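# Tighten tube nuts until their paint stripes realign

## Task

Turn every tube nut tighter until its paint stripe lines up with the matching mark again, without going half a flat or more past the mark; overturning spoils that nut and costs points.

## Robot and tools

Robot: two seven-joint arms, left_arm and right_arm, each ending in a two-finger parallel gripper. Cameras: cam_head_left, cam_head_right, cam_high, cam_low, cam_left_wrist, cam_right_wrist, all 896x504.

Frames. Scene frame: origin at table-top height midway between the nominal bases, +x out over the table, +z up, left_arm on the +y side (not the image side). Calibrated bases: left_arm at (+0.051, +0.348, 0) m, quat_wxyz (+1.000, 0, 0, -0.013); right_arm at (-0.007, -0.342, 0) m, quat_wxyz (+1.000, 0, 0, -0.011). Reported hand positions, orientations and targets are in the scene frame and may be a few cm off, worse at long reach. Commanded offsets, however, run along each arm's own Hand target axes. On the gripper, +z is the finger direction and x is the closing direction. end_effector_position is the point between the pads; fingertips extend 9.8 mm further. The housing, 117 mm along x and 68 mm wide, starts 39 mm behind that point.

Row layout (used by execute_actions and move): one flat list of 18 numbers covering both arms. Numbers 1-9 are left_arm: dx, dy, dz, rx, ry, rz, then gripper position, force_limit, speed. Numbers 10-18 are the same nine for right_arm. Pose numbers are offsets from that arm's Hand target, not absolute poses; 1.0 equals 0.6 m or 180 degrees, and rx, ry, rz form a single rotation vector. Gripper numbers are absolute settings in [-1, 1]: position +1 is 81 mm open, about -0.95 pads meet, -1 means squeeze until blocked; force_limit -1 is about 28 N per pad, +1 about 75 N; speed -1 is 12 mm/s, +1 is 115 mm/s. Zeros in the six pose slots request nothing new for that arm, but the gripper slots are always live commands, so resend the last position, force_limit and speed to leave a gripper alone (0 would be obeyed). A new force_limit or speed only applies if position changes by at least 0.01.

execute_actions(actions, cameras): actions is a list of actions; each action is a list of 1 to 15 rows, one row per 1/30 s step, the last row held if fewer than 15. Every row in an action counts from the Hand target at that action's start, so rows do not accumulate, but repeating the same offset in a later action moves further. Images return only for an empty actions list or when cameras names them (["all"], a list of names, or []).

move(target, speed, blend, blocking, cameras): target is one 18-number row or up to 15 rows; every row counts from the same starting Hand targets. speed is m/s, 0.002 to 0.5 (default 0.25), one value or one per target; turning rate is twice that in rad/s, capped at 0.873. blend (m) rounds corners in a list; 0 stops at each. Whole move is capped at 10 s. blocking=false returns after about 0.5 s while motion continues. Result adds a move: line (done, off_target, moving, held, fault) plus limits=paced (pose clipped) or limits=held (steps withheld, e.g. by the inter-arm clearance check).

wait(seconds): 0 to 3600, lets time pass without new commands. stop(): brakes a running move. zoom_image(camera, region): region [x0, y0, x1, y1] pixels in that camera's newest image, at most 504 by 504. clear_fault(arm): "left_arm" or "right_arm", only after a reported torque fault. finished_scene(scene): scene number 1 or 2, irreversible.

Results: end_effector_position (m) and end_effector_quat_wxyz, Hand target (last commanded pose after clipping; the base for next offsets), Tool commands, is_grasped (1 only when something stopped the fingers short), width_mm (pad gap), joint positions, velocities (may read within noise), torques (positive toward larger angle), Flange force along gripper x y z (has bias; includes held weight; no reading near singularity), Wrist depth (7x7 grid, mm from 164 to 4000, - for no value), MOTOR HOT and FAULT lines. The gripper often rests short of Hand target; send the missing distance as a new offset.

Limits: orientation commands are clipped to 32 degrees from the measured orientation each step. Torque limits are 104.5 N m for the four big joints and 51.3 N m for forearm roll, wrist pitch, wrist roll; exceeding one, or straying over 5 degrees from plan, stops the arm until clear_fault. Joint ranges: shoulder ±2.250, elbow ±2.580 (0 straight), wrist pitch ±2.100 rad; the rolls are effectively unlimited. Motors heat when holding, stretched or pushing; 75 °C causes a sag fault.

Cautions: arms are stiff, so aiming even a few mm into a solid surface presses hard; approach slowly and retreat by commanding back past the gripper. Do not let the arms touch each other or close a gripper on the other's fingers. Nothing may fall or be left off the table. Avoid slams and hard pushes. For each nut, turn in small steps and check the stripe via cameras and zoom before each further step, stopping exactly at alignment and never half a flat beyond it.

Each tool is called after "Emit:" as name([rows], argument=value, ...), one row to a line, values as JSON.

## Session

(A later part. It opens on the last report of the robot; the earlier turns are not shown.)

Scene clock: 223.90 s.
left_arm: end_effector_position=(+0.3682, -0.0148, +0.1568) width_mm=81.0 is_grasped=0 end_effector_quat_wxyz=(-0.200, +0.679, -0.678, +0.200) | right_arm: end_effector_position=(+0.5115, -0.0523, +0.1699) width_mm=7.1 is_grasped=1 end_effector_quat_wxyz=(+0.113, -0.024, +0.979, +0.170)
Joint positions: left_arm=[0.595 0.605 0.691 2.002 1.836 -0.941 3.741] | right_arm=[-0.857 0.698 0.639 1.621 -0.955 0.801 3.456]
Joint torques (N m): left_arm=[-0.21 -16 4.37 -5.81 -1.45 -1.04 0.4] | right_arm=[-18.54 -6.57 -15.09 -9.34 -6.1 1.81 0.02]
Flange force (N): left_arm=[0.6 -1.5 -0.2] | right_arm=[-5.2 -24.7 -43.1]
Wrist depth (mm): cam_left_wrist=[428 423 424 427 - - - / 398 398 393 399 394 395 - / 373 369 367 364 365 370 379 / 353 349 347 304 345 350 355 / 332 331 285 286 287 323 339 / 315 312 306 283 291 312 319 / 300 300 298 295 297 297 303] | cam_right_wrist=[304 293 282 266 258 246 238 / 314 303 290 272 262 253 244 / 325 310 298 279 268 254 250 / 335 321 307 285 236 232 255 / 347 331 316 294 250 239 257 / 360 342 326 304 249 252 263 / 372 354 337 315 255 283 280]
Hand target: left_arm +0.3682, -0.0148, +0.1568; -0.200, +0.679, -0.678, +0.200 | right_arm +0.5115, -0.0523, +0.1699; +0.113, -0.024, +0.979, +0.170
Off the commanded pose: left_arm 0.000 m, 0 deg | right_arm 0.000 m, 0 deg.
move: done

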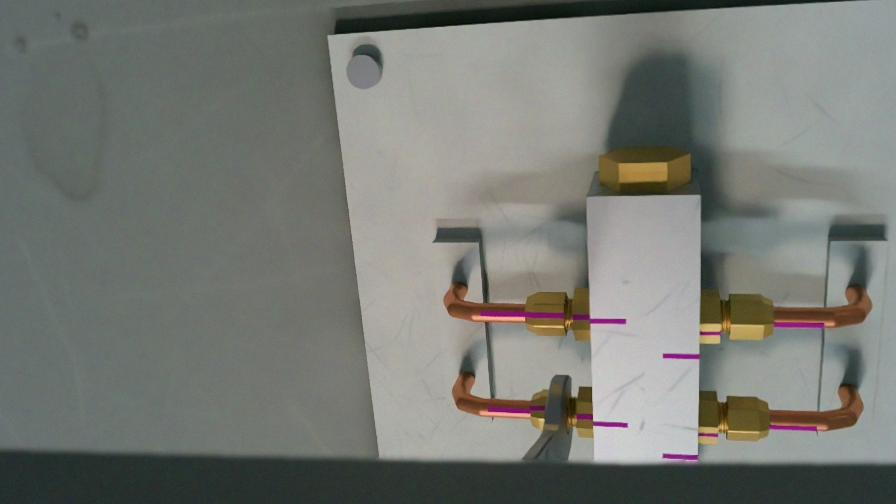

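Emit:
move([
  [0,0,0,0,0,0,1,1,1,0.0006,0.0204,0.0023,0.0269,0,-0.0067,-1,1,-0.4],
  [0,0,0,0,0,0,1,1,1,0.0016,0.0405,0.0063,0.0539,0,-0.0134,-1,1,-0.4],
  [0,0,0,0,0,0,1,1,1,0.0024,0.0525,0.0096,0.0701,0,-0.0175,-1,1,-0.4],
], speed=0.08, blend=[0.001,0.001,0], cameras=["cam_right_wrist"])

Emit:
zoom_image(camera="cam_right_wrist", region=[480, 340, 640, 460])

Scene clock: 226.30 s.
left_arm: end_effector_position=(+0.3682, -0.0148, +0.1568) width_mm=81.0 is_grasped=0 end_effector_quat_wxyz=(-0.200, +0.679, -0.678, +0.200) | right_arm: end_effector_position=(+0.5087, -0.0207, +0.1746) width_mm=7.1 is_grasped=1 end_effector_quat_wxyz=(+0.120, -0.038, +0.990, +0.058)
Joint positions: left_arm=[0.595 0.605 0.691 2.002 1.836 -0.941 3.741] | right_arm=[-1.081 0.799 0.823 1.461 -0.732 0.903 3.146]
Joint torques (N m): left_arm=[-0.23 -15.95 4.41 -5.8 -1.46 -1.04 0.39] | right_arm=[-18.69 -0.91 -16.94 -9.02 -8.16 -0.68 0.09]
Flange force (N): left_arm=[0.5 -1.5 -0.3] | right_arm=[-4.5 -33.3 -50.8]
Wrist depth (mm): cam_left_wrist=[428 423 - - - - - / 397 398 391 388 394 396 398 / 373 370 368 364 365 371 380 / 353 349 349 301 345 350 354 / 331 332 285 285 287 323 339 / 315 312 306 284 291 311 319 / 300 300 299 295 297 297 305] | cam_right_wrist=[337 322 310 296 284 273 262 / 341 326 312 294 283 273 263 / 344 329 314 297 286 271 265 / 347 332 317 299 287 273 267 / 350 335 321 302 257 248 264 / 353 337 323 304 251 251 266 / 357 341 326 308 252 280 273]
Hand target: left_arm +0.3682, -0.0148, +0.1568; -0.200, +0.679, -0.678, +0.200 | right_arm +0.5087, -0.0207, +0.1746; +0.120, -0.038, +0.990, +0.058
Off the commanded pose: left_arm 0.000 m, 0 deg | right_arm 0.000 m, 0 deg.
move: done

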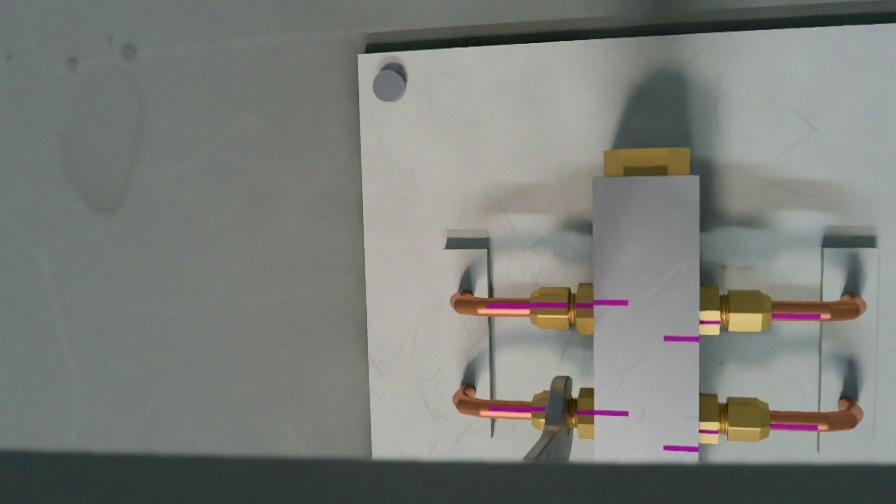

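Scaled by 3.150 from the camera's image (finer frame: 1280x720).

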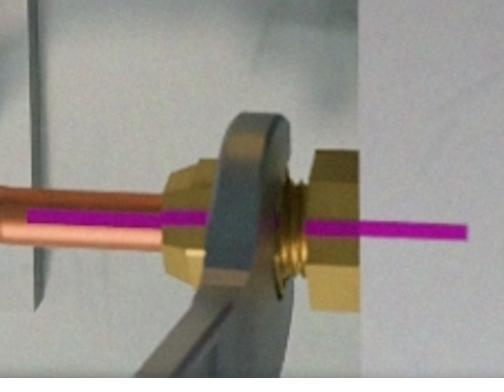

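Emit:
move(target=[0,0,0,0,0,0,1,1,1,0.0005,0.0184,0.0020,0.02425,0,-0.00605,-1,1,-0.4], speed=0.08, cameras=["cam_right_wrist"])

Emit:
zoom_image(camera="cam_right_wrist", region=[480, 340, 640, 460])

Scene clock: 227.37 s.
left_arm: end_effector_position=(+0.3682, -0.0148, +0.1568) width_mm=81.0 is_grasped=0 end_effector_quat_wxyz=(-0.200, +0.679, -0.678, +0.200) | right_arm: end_effector_position=(+0.5077, -0.0096, +0.1745) width_mm=7.1 is_grasped=1 end_effector_quat_wxyz=(+0.122, -0.043, +0.991, +0.019)
Joint positions: left_arm=[0.595 0.605 0.691 2.002 1.836 -0.941 3.741] | right_arm=[-1.135 0.848 0.874 1.393 -0.672 0.959 3.06]
Joint torques (N m): left_arm=[-0.21 -16.06 4.43 -5.84 -1.43 -1.03 0.38] | right_arm=[-18.55 0.39 -17.7 -8.81 -9.11 -1.44 0.09]
Flange force (N): left_arm=[0.6 -1.2 0.1] | right_arm=[-4.7 -36.8 -51.9]
Wrist depth (mm): cam_left_wrist=[429 - - - - - 439 / 397 391 392 387 394 394 403 / 374 368 369 363 364 370 379 / 353 349 348 304 344 350 355 / 331 332 286 286 286 323 339 / 315 312 306 283 291 313 318 / 300 300 298 295 297 298 304] | cam_right_wrist=[348 334 321 307 294 282 272 / 351 336 321 303 291 280 270 / 351 336 322 304 292 275 271 / 352 337 323 303 292 276 270 / 353 337 324 304 260 249 266 / 354 338 324 305 251 251 267 / 355 339 325 305 250 278 271]
Hand target: left_arm +0.3682, -0.0148, +0.1568; -0.200, +0.679, -0.678, +0.200 | right_arm +0.5077, -0.0096, +0.1745; +0.122, -0.043, +0.991, +0.019
Off the commanded pose: left_arm 0.000 m, 0 deg | right_arm 0.000 m, 0 deg.
move: done

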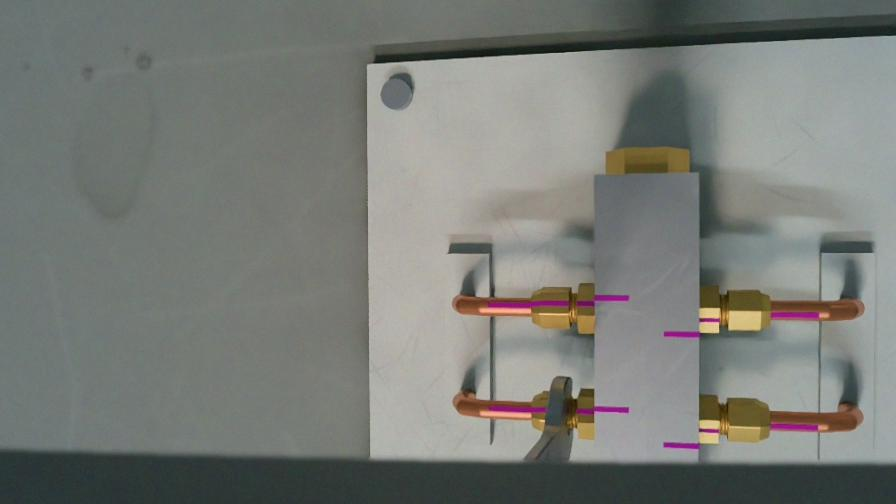

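Scaled by 3.150 from the camera's image (finer frame: 1280x720).

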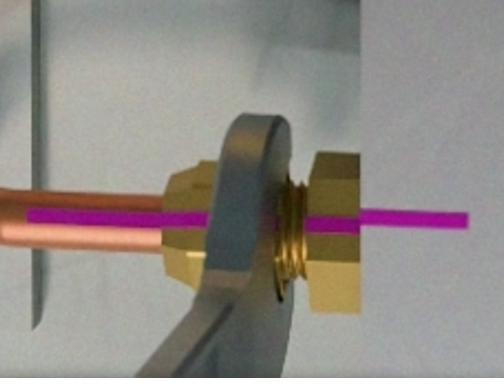

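Emit:
move([
  [0,0,0,0,0,0,1,1,1,-0.0001,-0.0164,-0.0006,-0.02156,0,0.00538,-1,1,-0.4],
], speed=0.08)

Emit:
move(target=[0,0,0,0,0,0,1,1,1,-0.0118,0.0106,-0.0474,0,0,0,-1,1,-0.4], speed=0.08, cameras=["cam_left_wrist","cam_right_wrist"])

Emit:
zoom_image(camera="cam_right_wrist", region=[430, 230, 640, 440])

Emit:
zoom_image(camera="cam_left_wrist", region=[400, 180, 600, 480])

Scene clock: 228.67 s.
left_arm: end_effector_position=(+0.3682, -0.0148, +0.1568) width_mm=81.0 is_grasped=0 end_effector_quat_wxyz=(-0.200, +0.679, -0.678, +0.200) | right_arm: end_effector_position=(+0.5085, -0.0194, +0.1746) width_mm=7.1 is_grasped=1 end_effector_quat_wxyz=(+0.120, -0.038, +0.991, +0.054)
Joint positions: left_arm=[0.595 0.605 0.691 2.002 1.836 -0.941 3.741] | right_arm=[-1.088 0.804 0.83 1.453 -0.725 0.909 3.136]
Joint torques (N m): left_arm=[-0.23 -16.05 4.41 -5.76 -1.42 -1.08 0.41] | right_arm=[-0.85 -1.51 -3.22 2.18 -0.97 1.02 -0.19]
Flange force (N): left_arm=[0.8 -1.5 0.1] | right_arm=[-9.1 2.2 -38.8]
Wrist depth (mm): cam_left_wrist=[428 423 - - - - - / 397 393 392 389 394 396 398 / 372 370 368 364 365 371 380 / 353 349 346 304 345 350 352 / 331 332 287 285 286 322 340 / 316 311 306 283 292 312 319 / 301 300 299 296 297 297 303] | cam_right_wrist=[337 324 311 296 284 273 263 / 342 326 314 294 284 273 263 / 344 329 315 297 286 271 265 / 348 332 319 299 264 273 268 / 351 335 321 301 249 247 265 / 354 338 323 304 250 250 266 / 357 340 326 308 252 280 273]
Hand target: left_arm +0.3682, -0.0148, +0.1568; -0.200, +0.679, -0.678, +0.200 | right_arm +0.5085, -0.0194, +0.1746; +0.120, -0.038, +0.991, +0.054
Off the commanded pose: left_arm 0.000 m, 0 deg | right_arm 0.000 m, 0 deg.
move: done

Scene clock: 229.37 s.
left_arm: end_effector_position=(+0.3682, -0.0148, +0.1568) width_mm=81.0 is_grasped=0 end_effector_quat_wxyz=(-0.200, +0.679, -0.678, +0.200) | right_arm: end_effector_position=(+0.5082, -0.0160, +0.2044) width_mm=7.1 is_grasped=1 end_effector_quat_wxyz=(+0.120, -0.038, +0.991, +0.054)
Joint positions: left_arm=[0.595 0.605 0.691 2.002 1.836 -0.941 3.741] | right_arm=[-1.101 0.777 0.86 1.405 -0.691 0.98 3.098]
Joint torques (N m): left_arm=[-0.18 -16.01 4.36 -5.76 -1.47 -1.03 0.39] | right_arm=[-0.58 -20.78 4.71 -7.92 -0.72 -0.72 0.07]
Flange force (N): left_arm=[0.7 -1.6 -0.2] | right_arm=[-2.1 0.5 -0.9]
Wrist depth (mm): cam_left_wrist=[428 424 418 418 428 429 438 / 396 397 398 394 400 402 405 / 373 370 367 364 365 370 378 / 353 349 348 309 344 350 353 / 331 331 286 286 286 323 339 / 316 311 306 283 291 313 319 / 300 300 297 295 297 297 304] | cam_right_wrist=[368 353 340 323 311 299 289 / 372 358 343 322 310 299 289 / 376 360 346 325 314 296 291 / 379 362 348 328 290 275 289 / 382 366 351 330 318 301 292 / 387 368 353 332 278 278 294 / 391 371 356 336 280 306 299]
Hand target: left_arm +0.3682, -0.0148, +0.1568; -0.200, +0.679, -0.678, +0.200 | right_arm +0.5082, -0.0160, +0.2044; +0.120, -0.038, +0.991, +0.054
Off the commanded pose: left_arm 0.000 m, 0 deg | right_arm 0.000 m, 0 deg.
move: done

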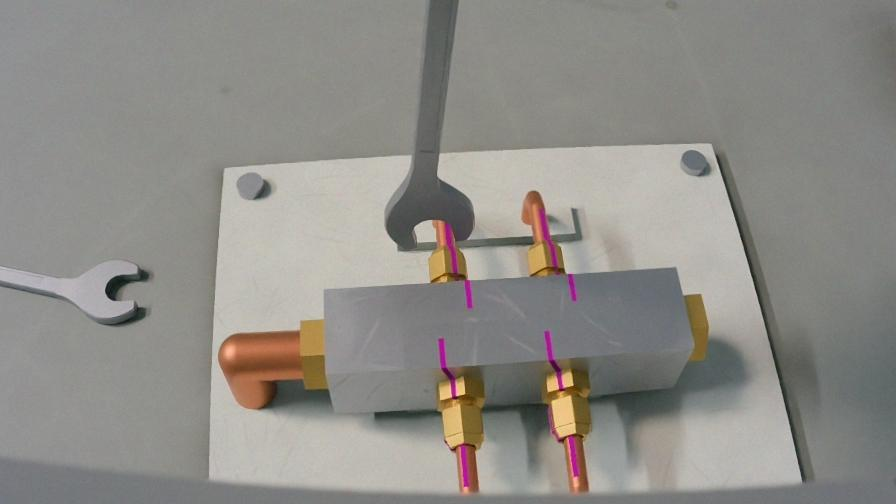

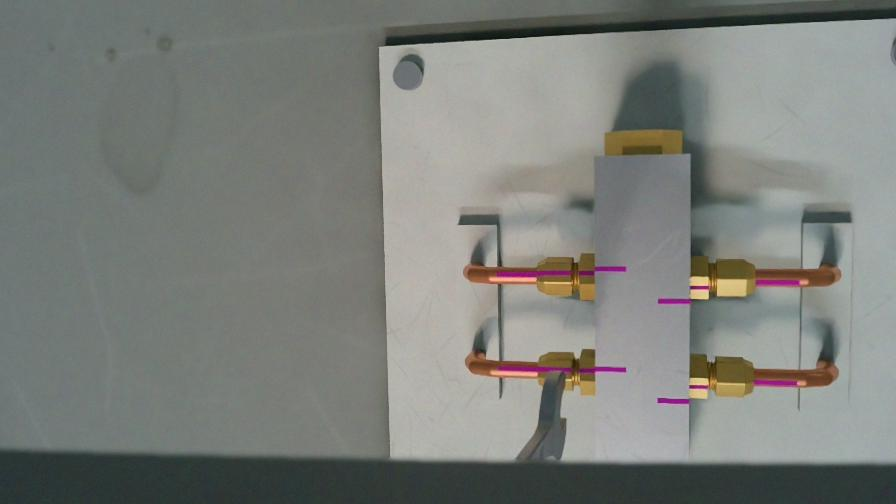

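Scaled by 2.400 from the camera's image (finer frame: 1280x720).

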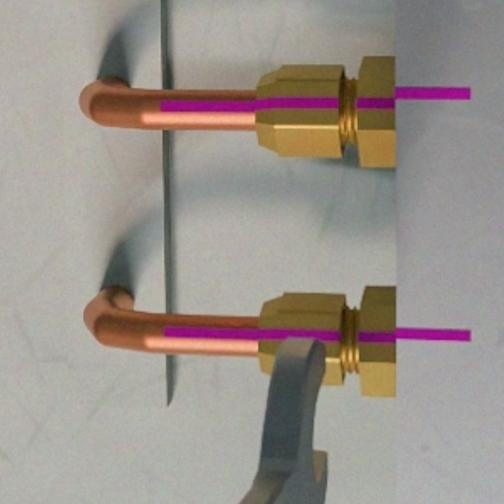

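Scaled by 1.680 from the camera's image (finer frame: 1280x720).

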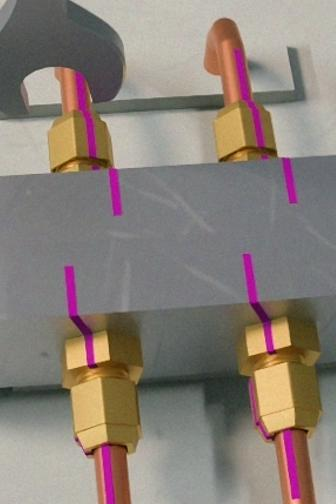

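Emit:
zoom_image(camera="cam_left_wrist", region=[420, 350, 520, 490])

Emit:
zoom_image(camera="cam_left_wrist", region=[520, 350, 620, 490])

Emit:
zoom_image(camera="cam_right_wrist", region=[680, 230, 860, 420])

Scaled by 3.600 from the camera's image (finer frame: 1280x720).

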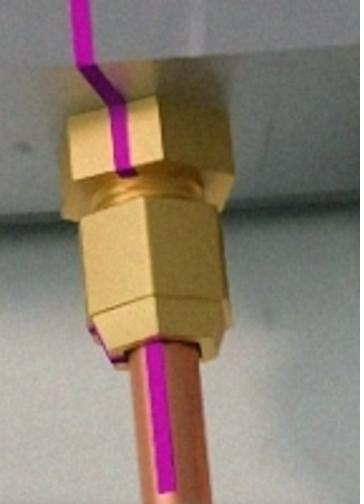

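Scaled by 3.600 from the camera's image (finer frame: 1280x720).

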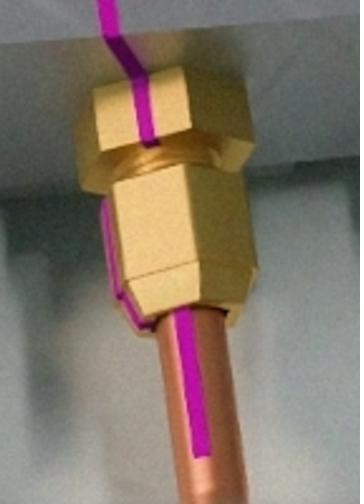

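Scaled by 2.653 from the camera's image (finer frame: 1280x720).

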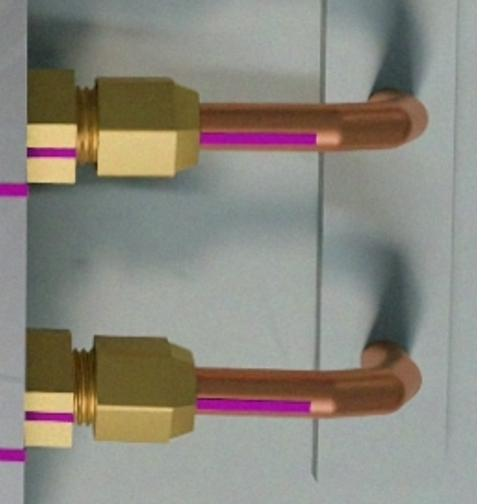

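Emit:
move([
  [0,0,0,0,0,0,1,1,1,-0.0282,0.0114,-0.1128,0,0,0,-1,1,-0.4],
  [0.0503,0.1545,0.1258,0.151,0,0,1,1,1,-0.0282,0.0114,-0.1128,0.12,-0.0775,0.4795,-1,1,-0.4],
], speed=[0.15,0.35], blend=[0.01,0], cameras=["cam_left_wrist","cam_head_left"])

Scene clock: 238.07 s.
left_arm: end_effector_position=(+0.3453, -0.0336, +0.0865) width_mm=81.0 is_grasped=0 end_effector_quat_wxyz=(-0.297, +0.642, -0.641, +0.297) | right_arm: end_effector_position=(+0.5079, -0.0157, +0.2745) width_mm=7.1 is_grasped=1 end_effector_quat_wxyz=(+0.158, +0.411, +0.898, -0.003)
Joint positions: left_arm=[0.954 0.875 0.496 2.08 1.458 -1.192 4.35] | right_arm=[-1.254 0.919 1.229 1.143 -0.651 1.329 2.058]
Joint torques (N m): left_arm=[-0.2 -18.02 3.46 -2.59 -1.1 -2.46 0.41] | right_arm=[-0.53 -21.25 6.62 -6.6 0.23 -0.64 0.09]
Flange force (N): left_arm=[1.4 -2.1 -0.1] | right_arm=[-0.9 1.7 -0.9]
Wrist depth (mm): cam_left_wrist=[485 471 474 463 477 482 502 / 412 414 404 418 419 420 426 / 368 370 360 362 363 365 376 / 324 324 264 265 259 329 338 / 301 260 256 255 260 292 308 / 272 270 266 267 267 274 278 / 252 246 250 241 248 249 251] | cam_right_wrist=[463 440 418 399 375 359 349 / 469 445 423 401 378 358 350 / 474 450 426 402 347 364 352 / 482 455 433 406 347 345 354 / 485 460 437 411 388 336 356 / 493 466 441 422 390 377 363 / 499 472 447 427 401 381 369]
Hand target: left_arm +0.3453, -0.0336, +0.0865; -0.297, +0.642, -0.641, +0.297 (not the last commanded pose) | right_arm +0.5079, -0.0157, +0.2745; +0.158, +0.411, +0.898, -0.003 (not the last commanded pose)
Off the commanded pose: left_arm 0.047 m, 10 deg | right_arm 0.000 m, 36 deg.
move: held (left_arm, right_arm; a check stopped the path); path passed 1 of 2 targets; limits=held
pose unreachable (left arm): on one or more control steps of this call, first in action 0 (counted from 0), this arm could not follow its commanded pose, so it was not sent that pose on those steps. It may still have moved: this result reports where it is.
cause: moving toward the commanded pose would bring a part of the arm too close to another arm (a part of this arm just beyond joint 4 (elbow) and a part of the right arm just beyond its joint 3 (upper arm roll), at the place that arm was heading or pushing toward when its own hold began).
pose unreachable (right arm): on one or more control steps of this call, first in action 0 (counted from 0), this arm could not follow its commanded pose, so it was not sent that pose on those steps. It may still have moved: this result reports where it is.
cause: moving toward the commanded pose would bring a part of the arm too close to another arm (a part of this arm just beyond joint 3 (upper arm roll) and a part of the left arm just beyond its joint 4 (elbow), along the way the arms are being sent, or toward where that arm still pushes).
Images, in order (width x height): cam_head_left 896x504, cam_left_wrist 896x504.

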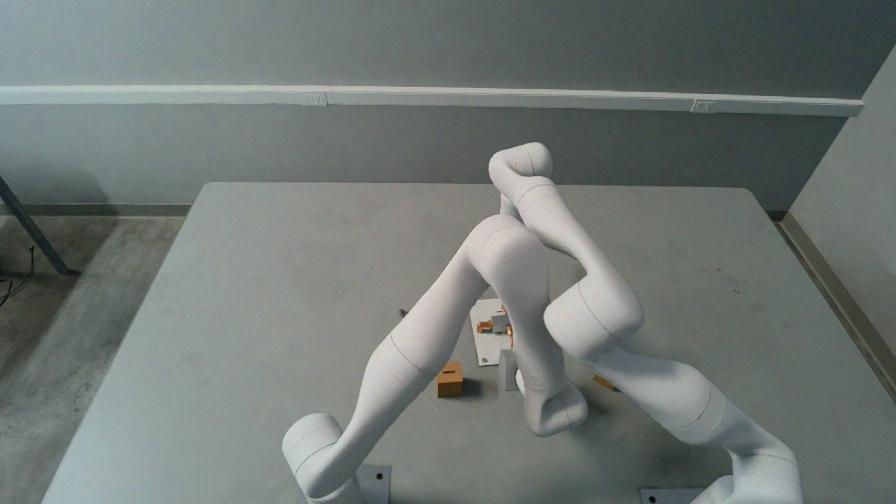

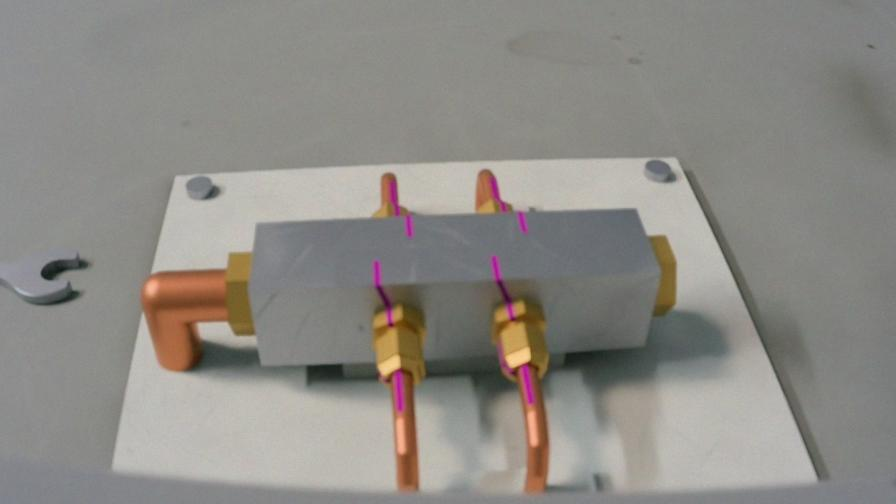

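Emit:
move(target=[-0.2833,-0.0878,-0.2053,0,0,0,1,1,1,0,0,0,0,0,0,-1,1,-0.4], speed=0.25)

Scene clock: 240.13 s.
left_arm: end_effector_position=(+0.2853, +0.1364, +0.2063) width_mm=81.0 is_grasped=0 end_effector_quat_wxyz=(-0.297, +0.642, -0.641, +0.297) | right_arm: end_effector_position=(+0.5078, -0.0157, +0.2745) width_mm=7.1 is_grasped=1 end_effector_quat_wxyz=(+0.158, +0.411, +0.898, -0.003)
Joint positions: left_arm=[0.859 0.308 0.65 2.565 1.706 -1.066 4.323] | right_arm=[-1.254 0.919 1.229 1.143 -0.651 1.329 2.058]
Joint torques (N m): left_arm=[-0.16 -8.85 2.16 -2.96 -1.09 -2.44 0.41] | right_arm=[-0.53 -21.25 6.63 -6.55 0.23 -0.69 0.08]
Flange force (N): left_arm=[0.8 -5.0 -1.6] | right_arm=[-0.9 2.1 -1.0]
Wrist depth (mm): cam_left_wrist=[754 733 741 737 748 776 782 / 662 664 631 651 652 678 662 / 589 589 581 579 583 600 572 / 518 533 533 535 538 540 529 / 467 483 485 486 478 473 472 / 430 433 438 440 439 386 381 / 393 400 402 410 399 391 384] | cam_right_wrist=[462 441 419 399 375 359 349 / 469 443 422 400 378 357 349 / 475 449 427 402 348 363 351 / 480 455 431 404 347 345 353 / 486 461 438 410 389 337 357 / 494 466 442 421 389 377 364 / 500 472 447 427 398 382 370]
Hand target: left_arm +0.2854, +0.1364, +0.2063; -0.297, +0.642, -0.641, +0.297 | right_arm +0.5078, -0.0157, +0.2745; +0.158, +0.411, +0.898, -0.003
Off the commanded pose: left_arm 0.000 m, 0 deg | right_arm 0.000 m, 0 deg.
move: done

Emit:
move(target=[0,0,0,0,0,0,1,1,1,0.0362,-0.0822,0.0038,0.169,-0.1097,0.6727,-1,1,-0.4], speed=0.4, cameras=["cam_right_wrist","cam_head_left"])

Scene clock: 244.17 s.
left_arm: end_effector_position=(+0.2854, +0.1363, +0.2063) width_mm=81.0 is_grasped=0 end_effector_quat_wxyz=(-0.297, +0.642, -0.641, +0.297) | right_arm: end_effector_position=(+0.4587, -0.0326, +0.2599) width_mm=7.1 is_grasped=1 end_effector_quat_wxyz=(+0.111, +0.987, +0.031, -0.116)
Joint positions: left_arm=[0.859 0.308 0.65 2.565 1.706 -1.066 4.323] | right_arm=[-0.967 1.157 1.424 0.681 -1.008 2.073 -0.121]
Joint torques (N m): left_arm=[-0.17 -8.96 2.19 -2.99 -1.08 -2.39 0.39] | right_arm=[-0.48 -25.31 4.43 -2.84 0.08 1.03 0.09]
Flange force (N): left_arm=[0.9 -4.2 -1.1] | right_arm=[2.2 -0.2 -1.8]
Wrist depth (mm): cam_left_wrist=[760 742 746 748 749 783 789 / 660 663 634 650 654 681 680 / 588 591 578 581 581 599 605 / 518 530 535 535 539 538 530 / 470 483 484 485 476 471 472 / 432 434 439 439 439 386 381 / 392 400 402 409 398 390 384] | cam_right_wrist=[415 398 383 365 352 337 326 / 424 406 391 370 354 340 331 / 433 415 399 378 364 344 336 / 442 425 407 385 346 323 339 / 454 433 415 391 372 329 345 / 464 444 424 398 382 360 356 / 474 451 433 414 390 374 361]
Hand target: left_arm +0.2854, +0.1363, +0.2063; -0.297, +0.642, -0.641, +0.297 | right_arm +0.4587, -0.0326, +0.2599; +0.111, +0.987, +0.031, -0.116
Off the commanded pose: left_arm 0.000 m, 0 deg | right_arm 0.000 m, 0 deg.
move: done
Images, in order (width x height): cam_head_left 896x504, cam_right_wrist 896x504.

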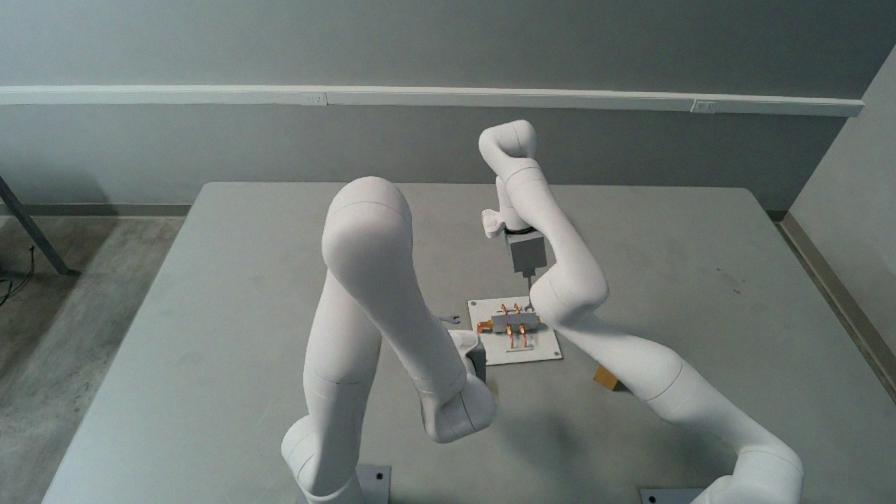

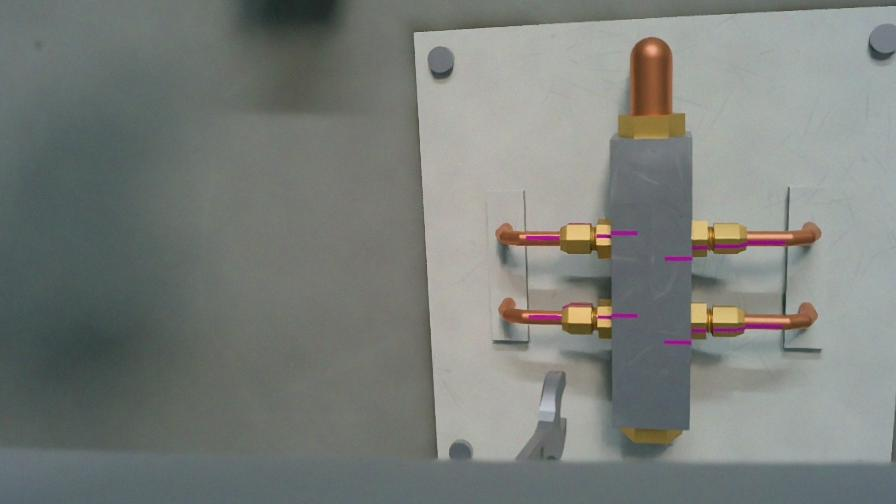

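Emit:
zoom_image(camera="cam_right_wrist", region=[480, 200, 660, 460])

Scaled by 1.938 from the camera's image (finer frame: 1280x720).

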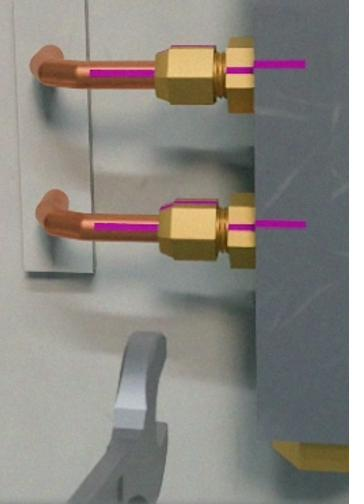

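Emit:
move(target=[0.2195,0.1463,0.2092,0.0366,0.0837,0.063,1,1,1,0.0238,-0.0213,0.0956,0,0,0,-1,1,-0.4], speed=0.15, cameras=["cam_right_wrist","cam_left_wrist","cam_head_left"])

Scene clock: 247.77 s.
left_arm: end_effector_position=(+0.3168, +0.0283, +0.0845) width_mm=81.0 is_grasped=0 end_effector_quat_wxyz=(+0.279, -0.538, +0.705, -0.368) | right_arm: end_effector_position=(+0.4587, -0.0326, +0.2043) width_mm=7.1 is_grasped=1 end_effector_quat_wxyz=(+0.111, +0.987, +0.031, -0.116)
Joint positions: left_arm=[0.987 0.938 0.452 2.494 1.057 -1.389 4.738] | right_arm=[-1.02 1.221 1.42 0.823 -1.014 1.961 -0.063]
Joint torques (N m): left_arm=[-0.26 -15.32 2.6 1 -0.17 -2.85 0.4] | right_arm=[-0.58 -25.16 5.42 -2.72 0.14 0.98 0.07]
Flange force (N): left_arm=[1.4 -2.4 0.8] | right_arm=[2.5 -0.2 -1.9]
Wrist depth (mm): cam_left_wrist=[583 560 562 569 554 583 617 / 488 472 477 465 468 486 494 / 410 410 413 390 277 421 422 / 360 352 286 286 297 348 370 / 315 307 285 289 303 318 323 / 285 286 279 280 273 283 290 / 260 261 260 256 260 260 264] | cam_right_wrist=[350 337 325 308 296 283 276 / 359 344 332 312 301 287 280 / 367 350 337 318 306 288 285 / 264 359 344 322 284 269 285 / 383 366 350 329 299 273 291 / 392 374 358 337 280 277 296 / 402 381 365 343 284 291 305]
Hand target: left_arm +0.3168, +0.0283, +0.0846; +0.279, -0.538, +0.705, -0.368 (not the last commanded pose) | right_arm +0.4587, -0.0326, +0.2043; +0.111, +0.987, +0.031, -0.116 (not the last commanded pose)
Off the commanded pose: left_arm 0.036 m, 4 deg | right_arm 0.005 m, 0 deg.
move: held (left_arm; a check stopped the path), off_target (right_arm; braked when a check withheld steps of left_arm); limits=held
pose unreachable (left arm): on one or more control steps of this call, first in action 0 (counted from 0), this arm could not follow its commanded pose, so it was not sent that pose on those steps. It may still have moved: this result reports where it is.
cause: moving toward the commanded pose would bring a part of the arm too close to another arm (a part of this arm just beyond joint 3 (upper arm roll) and a part of the right arm just beyond its joint 4 (elbow), 17 mm apart when this arm was first held).
Images, in order (width x height): cam_head_left 896x504, cam_left_wrist 896x504, cam_right_wrist 896x504.

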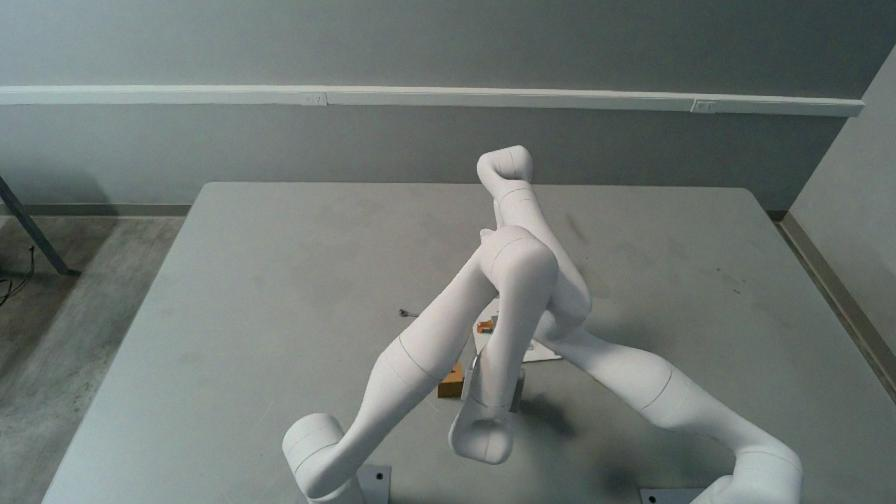

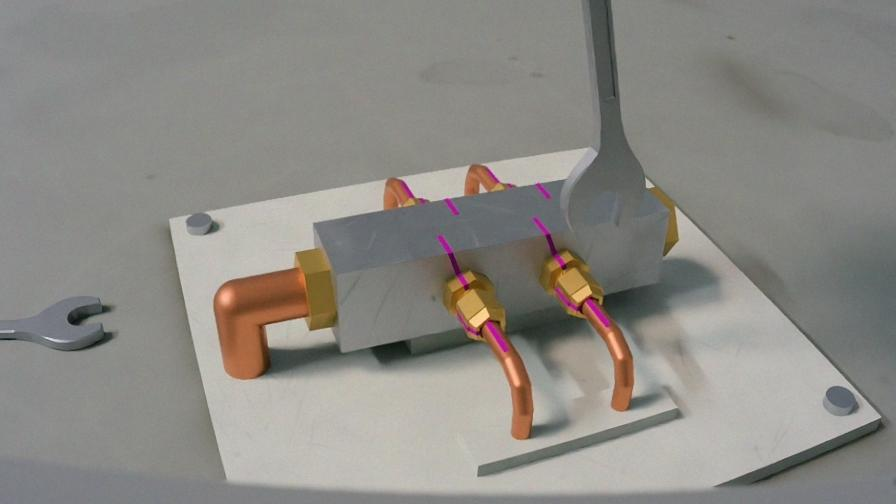

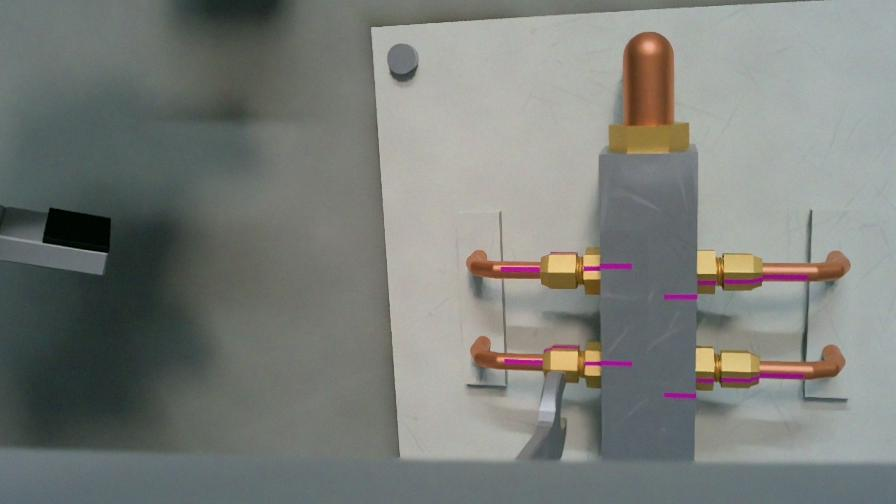

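Emit:
zoom_image(camera="cam_left_wrist", region=[430, 140, 660, 340])

Emit:
zoom_image(camera="cam_right_wrist", region=[480, 310, 640, 460])

Scaled by 2.191 from the camera's image (finer frame: 1280x720).

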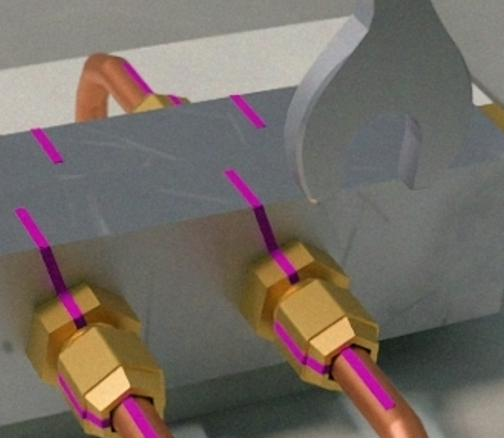

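Scaled by 3.150 from the camera's image (finer frame: 1280x720).

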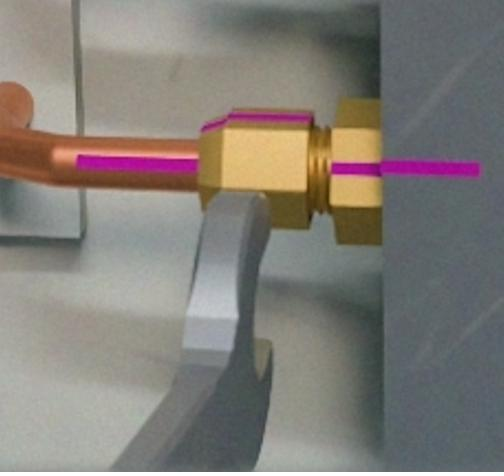

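Emit:
move(target=[0,0,0,0,0,0,1,1,1,0.0046,-0.0067,0.0185,0,0,0,-1,1,-0.4], speed=0.05, cameras=["cam_right_wrist","cam_left_wrist"])

Emit:
zoom_image(camera="cam_left_wrist", region=[520, 180, 660, 340])

Emit:
zoom_image(camera="cam_right_wrist", region=[480, 330, 640, 460])

Scene clock: 251.50 s.
left_arm: end_effector_position=(+0.3167, +0.0283, +0.0846) width_mm=81.0 is_grasped=0 end_effector_quat_wxyz=(+0.279, -0.538, +0.705, -0.368) | right_arm: end_effector_position=(+0.4586, -0.0311, +0.1923) width_mm=7.1 is_grasped=1 end_effector_quat_wxyz=(+0.111, +0.987, +0.031, -0.116)
Joint positions: left_arm=[0.987 0.938 0.452 2.494 1.057 -1.389 4.738] | right_arm=[-1.028 1.236 1.416 0.842 -1.02 1.94 -0.059]
Joint torques (N m): left_arm=[-0.21 -15.35 2.66 0.88 -0.18 -2.87 0.4] | right_arm=[-0.62 -25.14 5.59 -2.67 0.16 1 0.08]
Flange force (N): left_arm=[1.0 -2.3 0.9] | right_arm=[2.6 -0.3 -2.0]
Wrist depth (mm): cam_left_wrist=[583 565 563 568 546 579 613 / 489 473 478 464 465 485 493 / 407 410 412 391 316 420 423 / 359 352 286 287 290 349 370 / 315 307 285 289 304 319 323 / 286 286 280 281 273 283 290 / 260 261 260 256 259 261 264] | cam_right_wrist=[338 324 313 296 285 273 265 / 345 332 318 300 289 275 269 / 352 338 325 305 294 277 274 / 265 345 332 310 276 259 275 / 368 352 338 316 276 259 278 / 377 359 343 324 267 264 283 / 386 367 350 330 272 297 293]
Hand target: left_arm +0.3167, +0.0283, +0.0846; +0.279, -0.538, +0.705, -0.368 | right_arm +0.4586, -0.0311, +0.1923; +0.111, +0.987, +0.031, -0.116
Off the commanded pose: left_arm 0.000 m, 0 deg | right_arm 0.000 m, 0 deg.
move: done
Images, in order (width x height): cam_left_wrist 896x504, cam_right_wrist 896x504.

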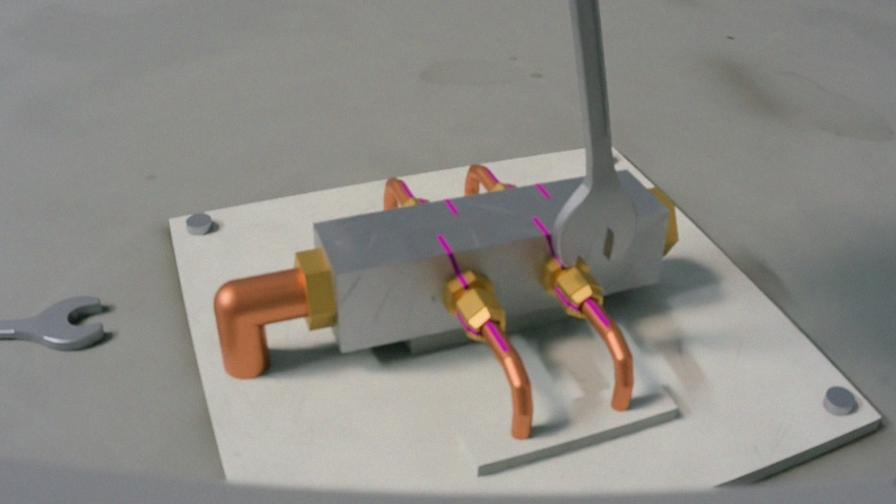

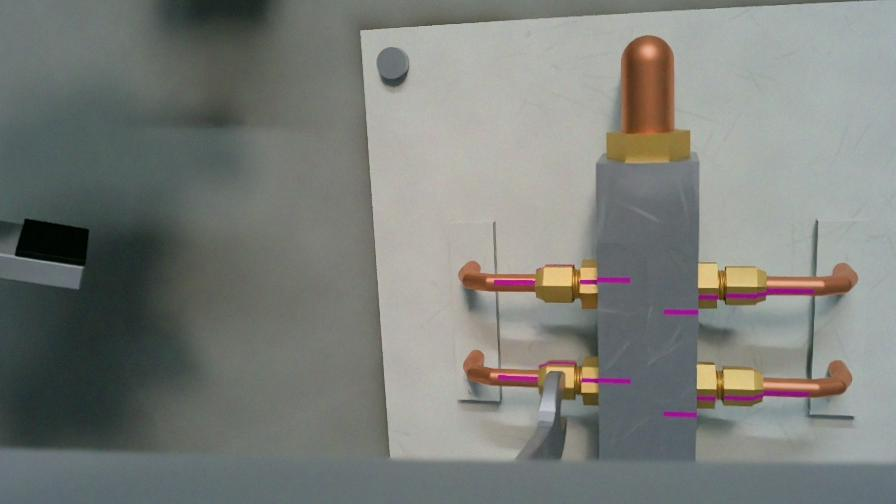

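Scaled by 3.150 from the camera's image (finer frame: 1280x720).

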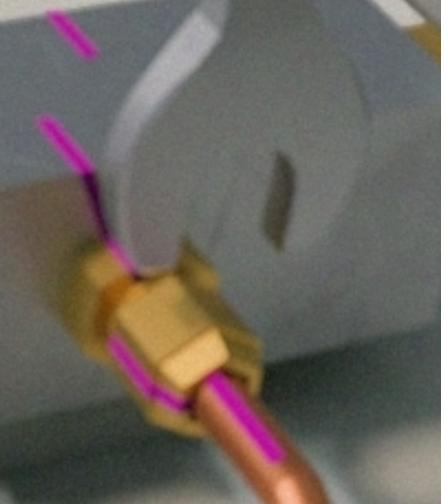

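Scaled by 3.150 from the camera's image (finer frame: 1280x720).

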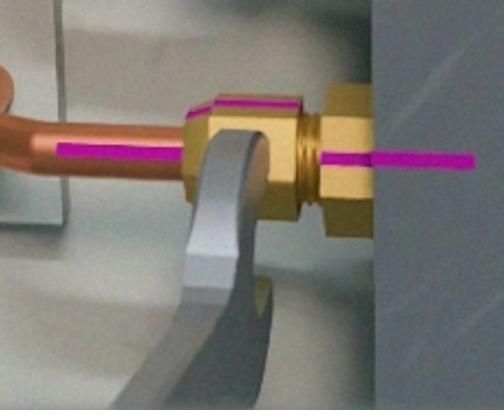

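Emit:
move([
  [0,0,0,0,0,0,1,1,1,-0.0002,-0.0045,-0.0010,0,0,0,-1,1,-0.4],
  [0,0,0,0,0,0,1,1,1,0.0037,-0.0077,0.0130,0,0,0,-1,1,-0.4],
], speed=0.04, cameras=["cam_right_wrist","cam_left_wrist"])

Emit:
zoom_image(camera="cam_left_wrist", region=[520, 200, 660, 340])

Scene clock: 255.30 s.
left_arm: end_effector_position=(+0.3167, +0.0283, +0.0846) width_mm=81.0 is_grasped=0 end_effector_quat_wxyz=(+0.279, -0.538, +0.705, -0.368) | right_arm: end_effector_position=(+0.4586, -0.0283, +0.1834) width_mm=7.1 is_grasped=1 end_effector_quat_wxyz=(+0.111, +0.987, +0.031, -0.116)
Joint positions: left_arm=[0.987 0.938 0.452 2.494 1.057 -1.389 4.738] | right_arm=[-1.032 1.248 1.412 0.848 -1.028 1.927 -0.063]
Joint torques (N m): left_arm=[-0.25 -15.32 2.63 0.88 -0.2 -2.84 0.43] | right_arm=[-0.77 -25.32 5.51 -2.68 -0.07 0.97 0.09]
Flange force (N): left_arm=[1.2 -2.4 0.7] | right_arm=[2.6 0.1 -1.9]
Wrist depth (mm): cam_left_wrist=[579 562 564 546 550 582 611 / 490 473 477 462 465 485 494 / 407 410 414 390 316 419 422 / 358 352 285 287 287 348 371 / 314 307 284 289 304 319 322 / 285 285 280 281 273 282 290 / 260 261 260 256 260 261 264] | cam_right_wrist=[329 316 303 289 277 267 257 / 336 322 309 291 279 268 261 / 343 328 315 297 284 270 266 / 344 335 321 301 269 275 268 / 356 341 327 307 264 250 270 / 365 348 335 314 259 256 274 / 374 356 341 320 264 289 285]
Hand target: left_arm +0.3167, +0.0283, +0.0846; +0.279, -0.538, +0.705, -0.368 | right_arm +0.4586, -0.0283, +0.1834; +0.111, +0.987, +0.031, -0.116
Off the commanded pose: left_arm 0.000 m, 0 deg | right_arm 0.000 m, 0 deg.
move: done
Images, in order (width x height): cam_left_wrist 896x504, cam_right_wrist 896x504.

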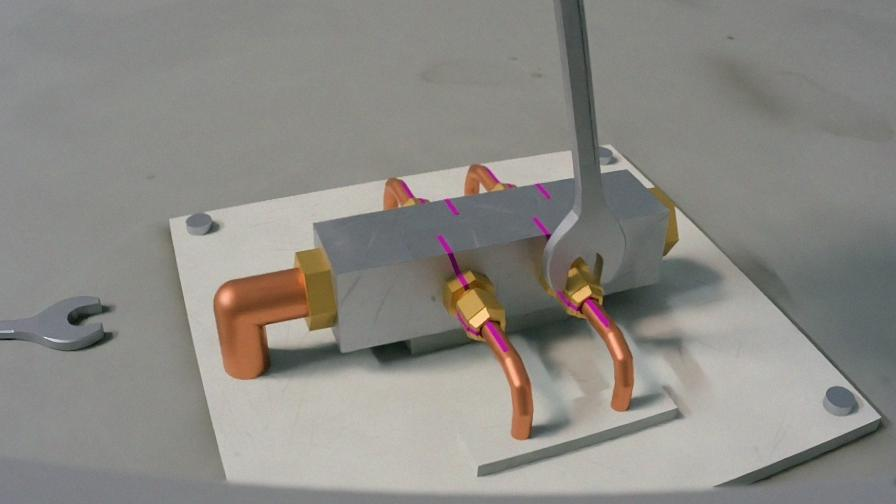

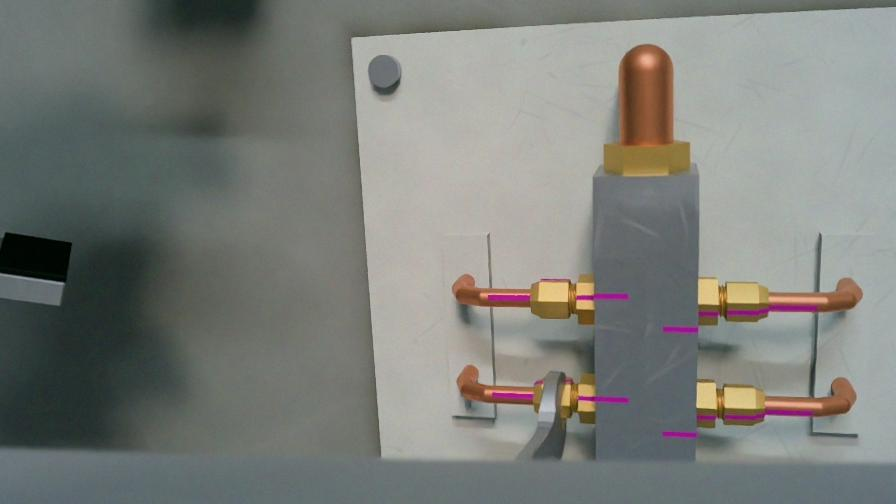

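Scaled by 3.600 from the camera's image (finer frame: 1280x720).

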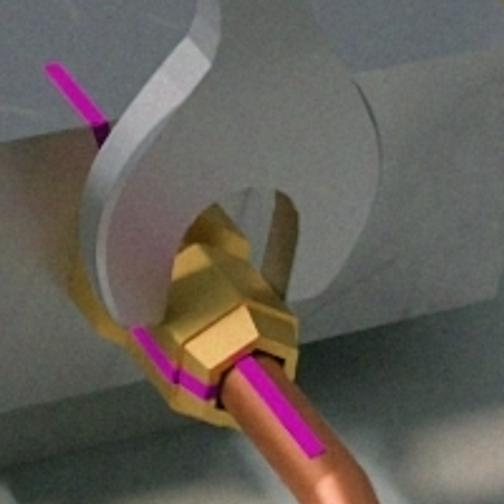

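Emit:
move(target=[0,0,0,0,0,0,1,1,1,0.0015,-0.0022,0.0062,0,0,0,-1,1,-0.4], speed=0.03)

Emit:
move(target=[0,0,0,0,0,0,1,1,1,0.0012,-0.0011,0.0047,0,0,0,-1,1,-0.4], speed=0.03, cameras=["cam_left_wrist"])

Emit:
zoom_image(camera="cam_left_wrist", region=[520, 200, 660, 340])

Scene clock: 256.27 s.
left_arm: end_effector_position=(+0.3167, +0.0283, +0.0846) width_mm=81.0 is_grasped=0 end_effector_quat_wxyz=(+0.279, -0.538, +0.705, -0.368) | right_arm: end_effector_position=(+0.4585, -0.0278, +0.1794) width_mm=7.1 is_grasped=1 end_effector_quat_wxyz=(+0.111, +0.987, +0.031, -0.116)
Joint positions: left_arm=[0.987 0.938 0.452 2.494 1.057 -1.389 4.738] | right_arm=[-1.034 1.253 1.411 0.854 -1.03 1.921 -0.062]
Joint torques (N m): left_arm=[-0.18 -15.31 2.58 0.97 -0.18 -2.85 0.39] | right_arm=[-1.03 -25.35 5.32 -2.87 -0.34 0.87 0.1]
Flange force (N): left_arm=[1.3 -2.5 0.9] | right_arm=[2.0 1.0 -1.7]
Wrist depth (mm): cam_left_wrist=[583 565 564 544 551 580 614 / 488 473 478 463 467 487 494 / 407 410 411 390 317 420 423 / 360 352 286 287 286 347 371 / 315 307 285 288 303 319 323 / 285 286 279 280 273 283 290 / 260 261 260 256 260 260 264] | cam_right_wrist=[324 311 300 285 273 263 253 / 331 317 305 286 276 264 258 / 339 323 311 293 280 265 261 / 341 330 316 297 285 271 265 / 350 338 323 302 259 247 266 / 360 344 329 308 255 254 270 / 369 351 337 315 260 285 281]
Hand target: left_arm +0.3167, +0.0283, +0.0846; +0.279, -0.538, +0.705, -0.368 | right_arm +0.4585, -0.0278, +0.1794; +0.111, +0.987, +0.031, -0.116
Off the commanded pose: left_arm 0.000 m, 0 deg | right_arm 0.000 m, 0 deg.
move: done

Scene clock: 256.77 s.
left_arm: end_effector_position=(+0.3167, +0.0283, +0.0846) width_mm=81.0 is_grasped=0 end_effector_quat_wxyz=(+0.279, -0.538, +0.705, -0.368) | right_arm: end_effector_position=(+0.4585, -0.0277, +0.1764) width_mm=7.1 is_grasped=1 end_effector_quat_wxyz=(+0.111, +0.987, +0.031, -0.116)
Joint positions: left_arm=[0.987 0.938 0.452 2.494 1.057 -1.389 4.738] | right_arm=[-1.036 1.257 1.41 0.859 -1.031 1.916 -0.061]
Joint torques (N m): left_arm=[-0.15 -15.31 2.64 0.95 -0.16 -2.85 0.38] | right_arm=[2.3 -10.69 0.94 1.02 -0.39 -1.07 -0.04]
Flange force (N): left_arm=[1.1 -2.5 1.1] | right_arm=[-5.1 0.8 -29.2]
Wrist depth (mm): cam_left_wrist=[583 563 566 545 547 582 613 / 488 473 479 463 449 486 494 / 408 410 412 390 317 420 422 / 360 351 286 287 289 348 370 / 315 307 285 289 302 319 323 / 286 285 279 280 273 283 290 / 261 261 260 256 260 260 264] | cam_right_wrist=[322 310 298 283 271 261 253 / 329 315 304 285 274 262 256 / 336 322 309 291 279 264 260 / 338 328 314 294 283 269 263 / 348 335 320 300 249 246 264 / 358 342 327 305 253 253 269 / 366 349 335 313 258 283 280]
Hand target: left_arm +0.3167, +0.0283, +0.0846; +0.279, -0.538, +0.705, -0.368 | right_arm +0.4586, -0.0278, +0.1764; +0.111, +0.987, +0.031, -0.116
Off the commanded pose: left_arm 0.000 m, 0 deg | right_arm 0.000 m, 0 deg.
move: done

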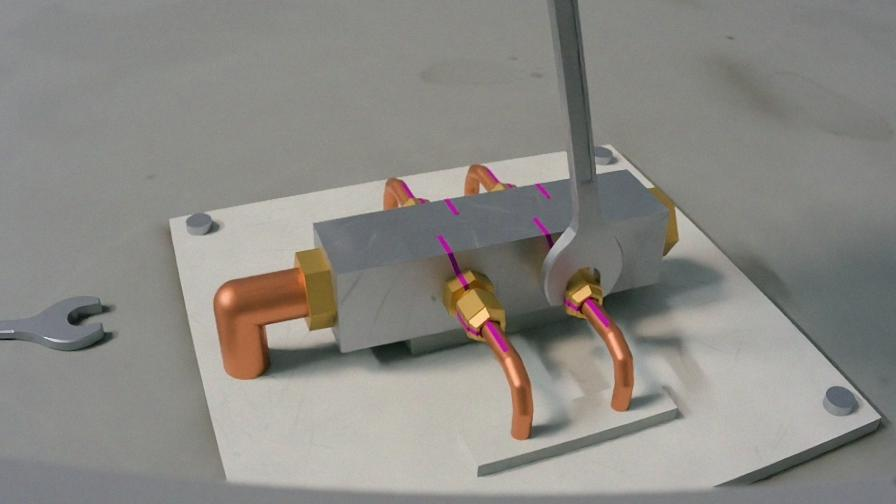

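Scaled by 3.600 from the camera's image (finer frame: 1280x720).

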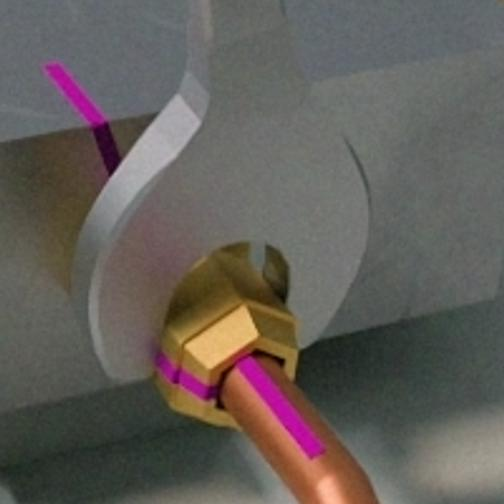

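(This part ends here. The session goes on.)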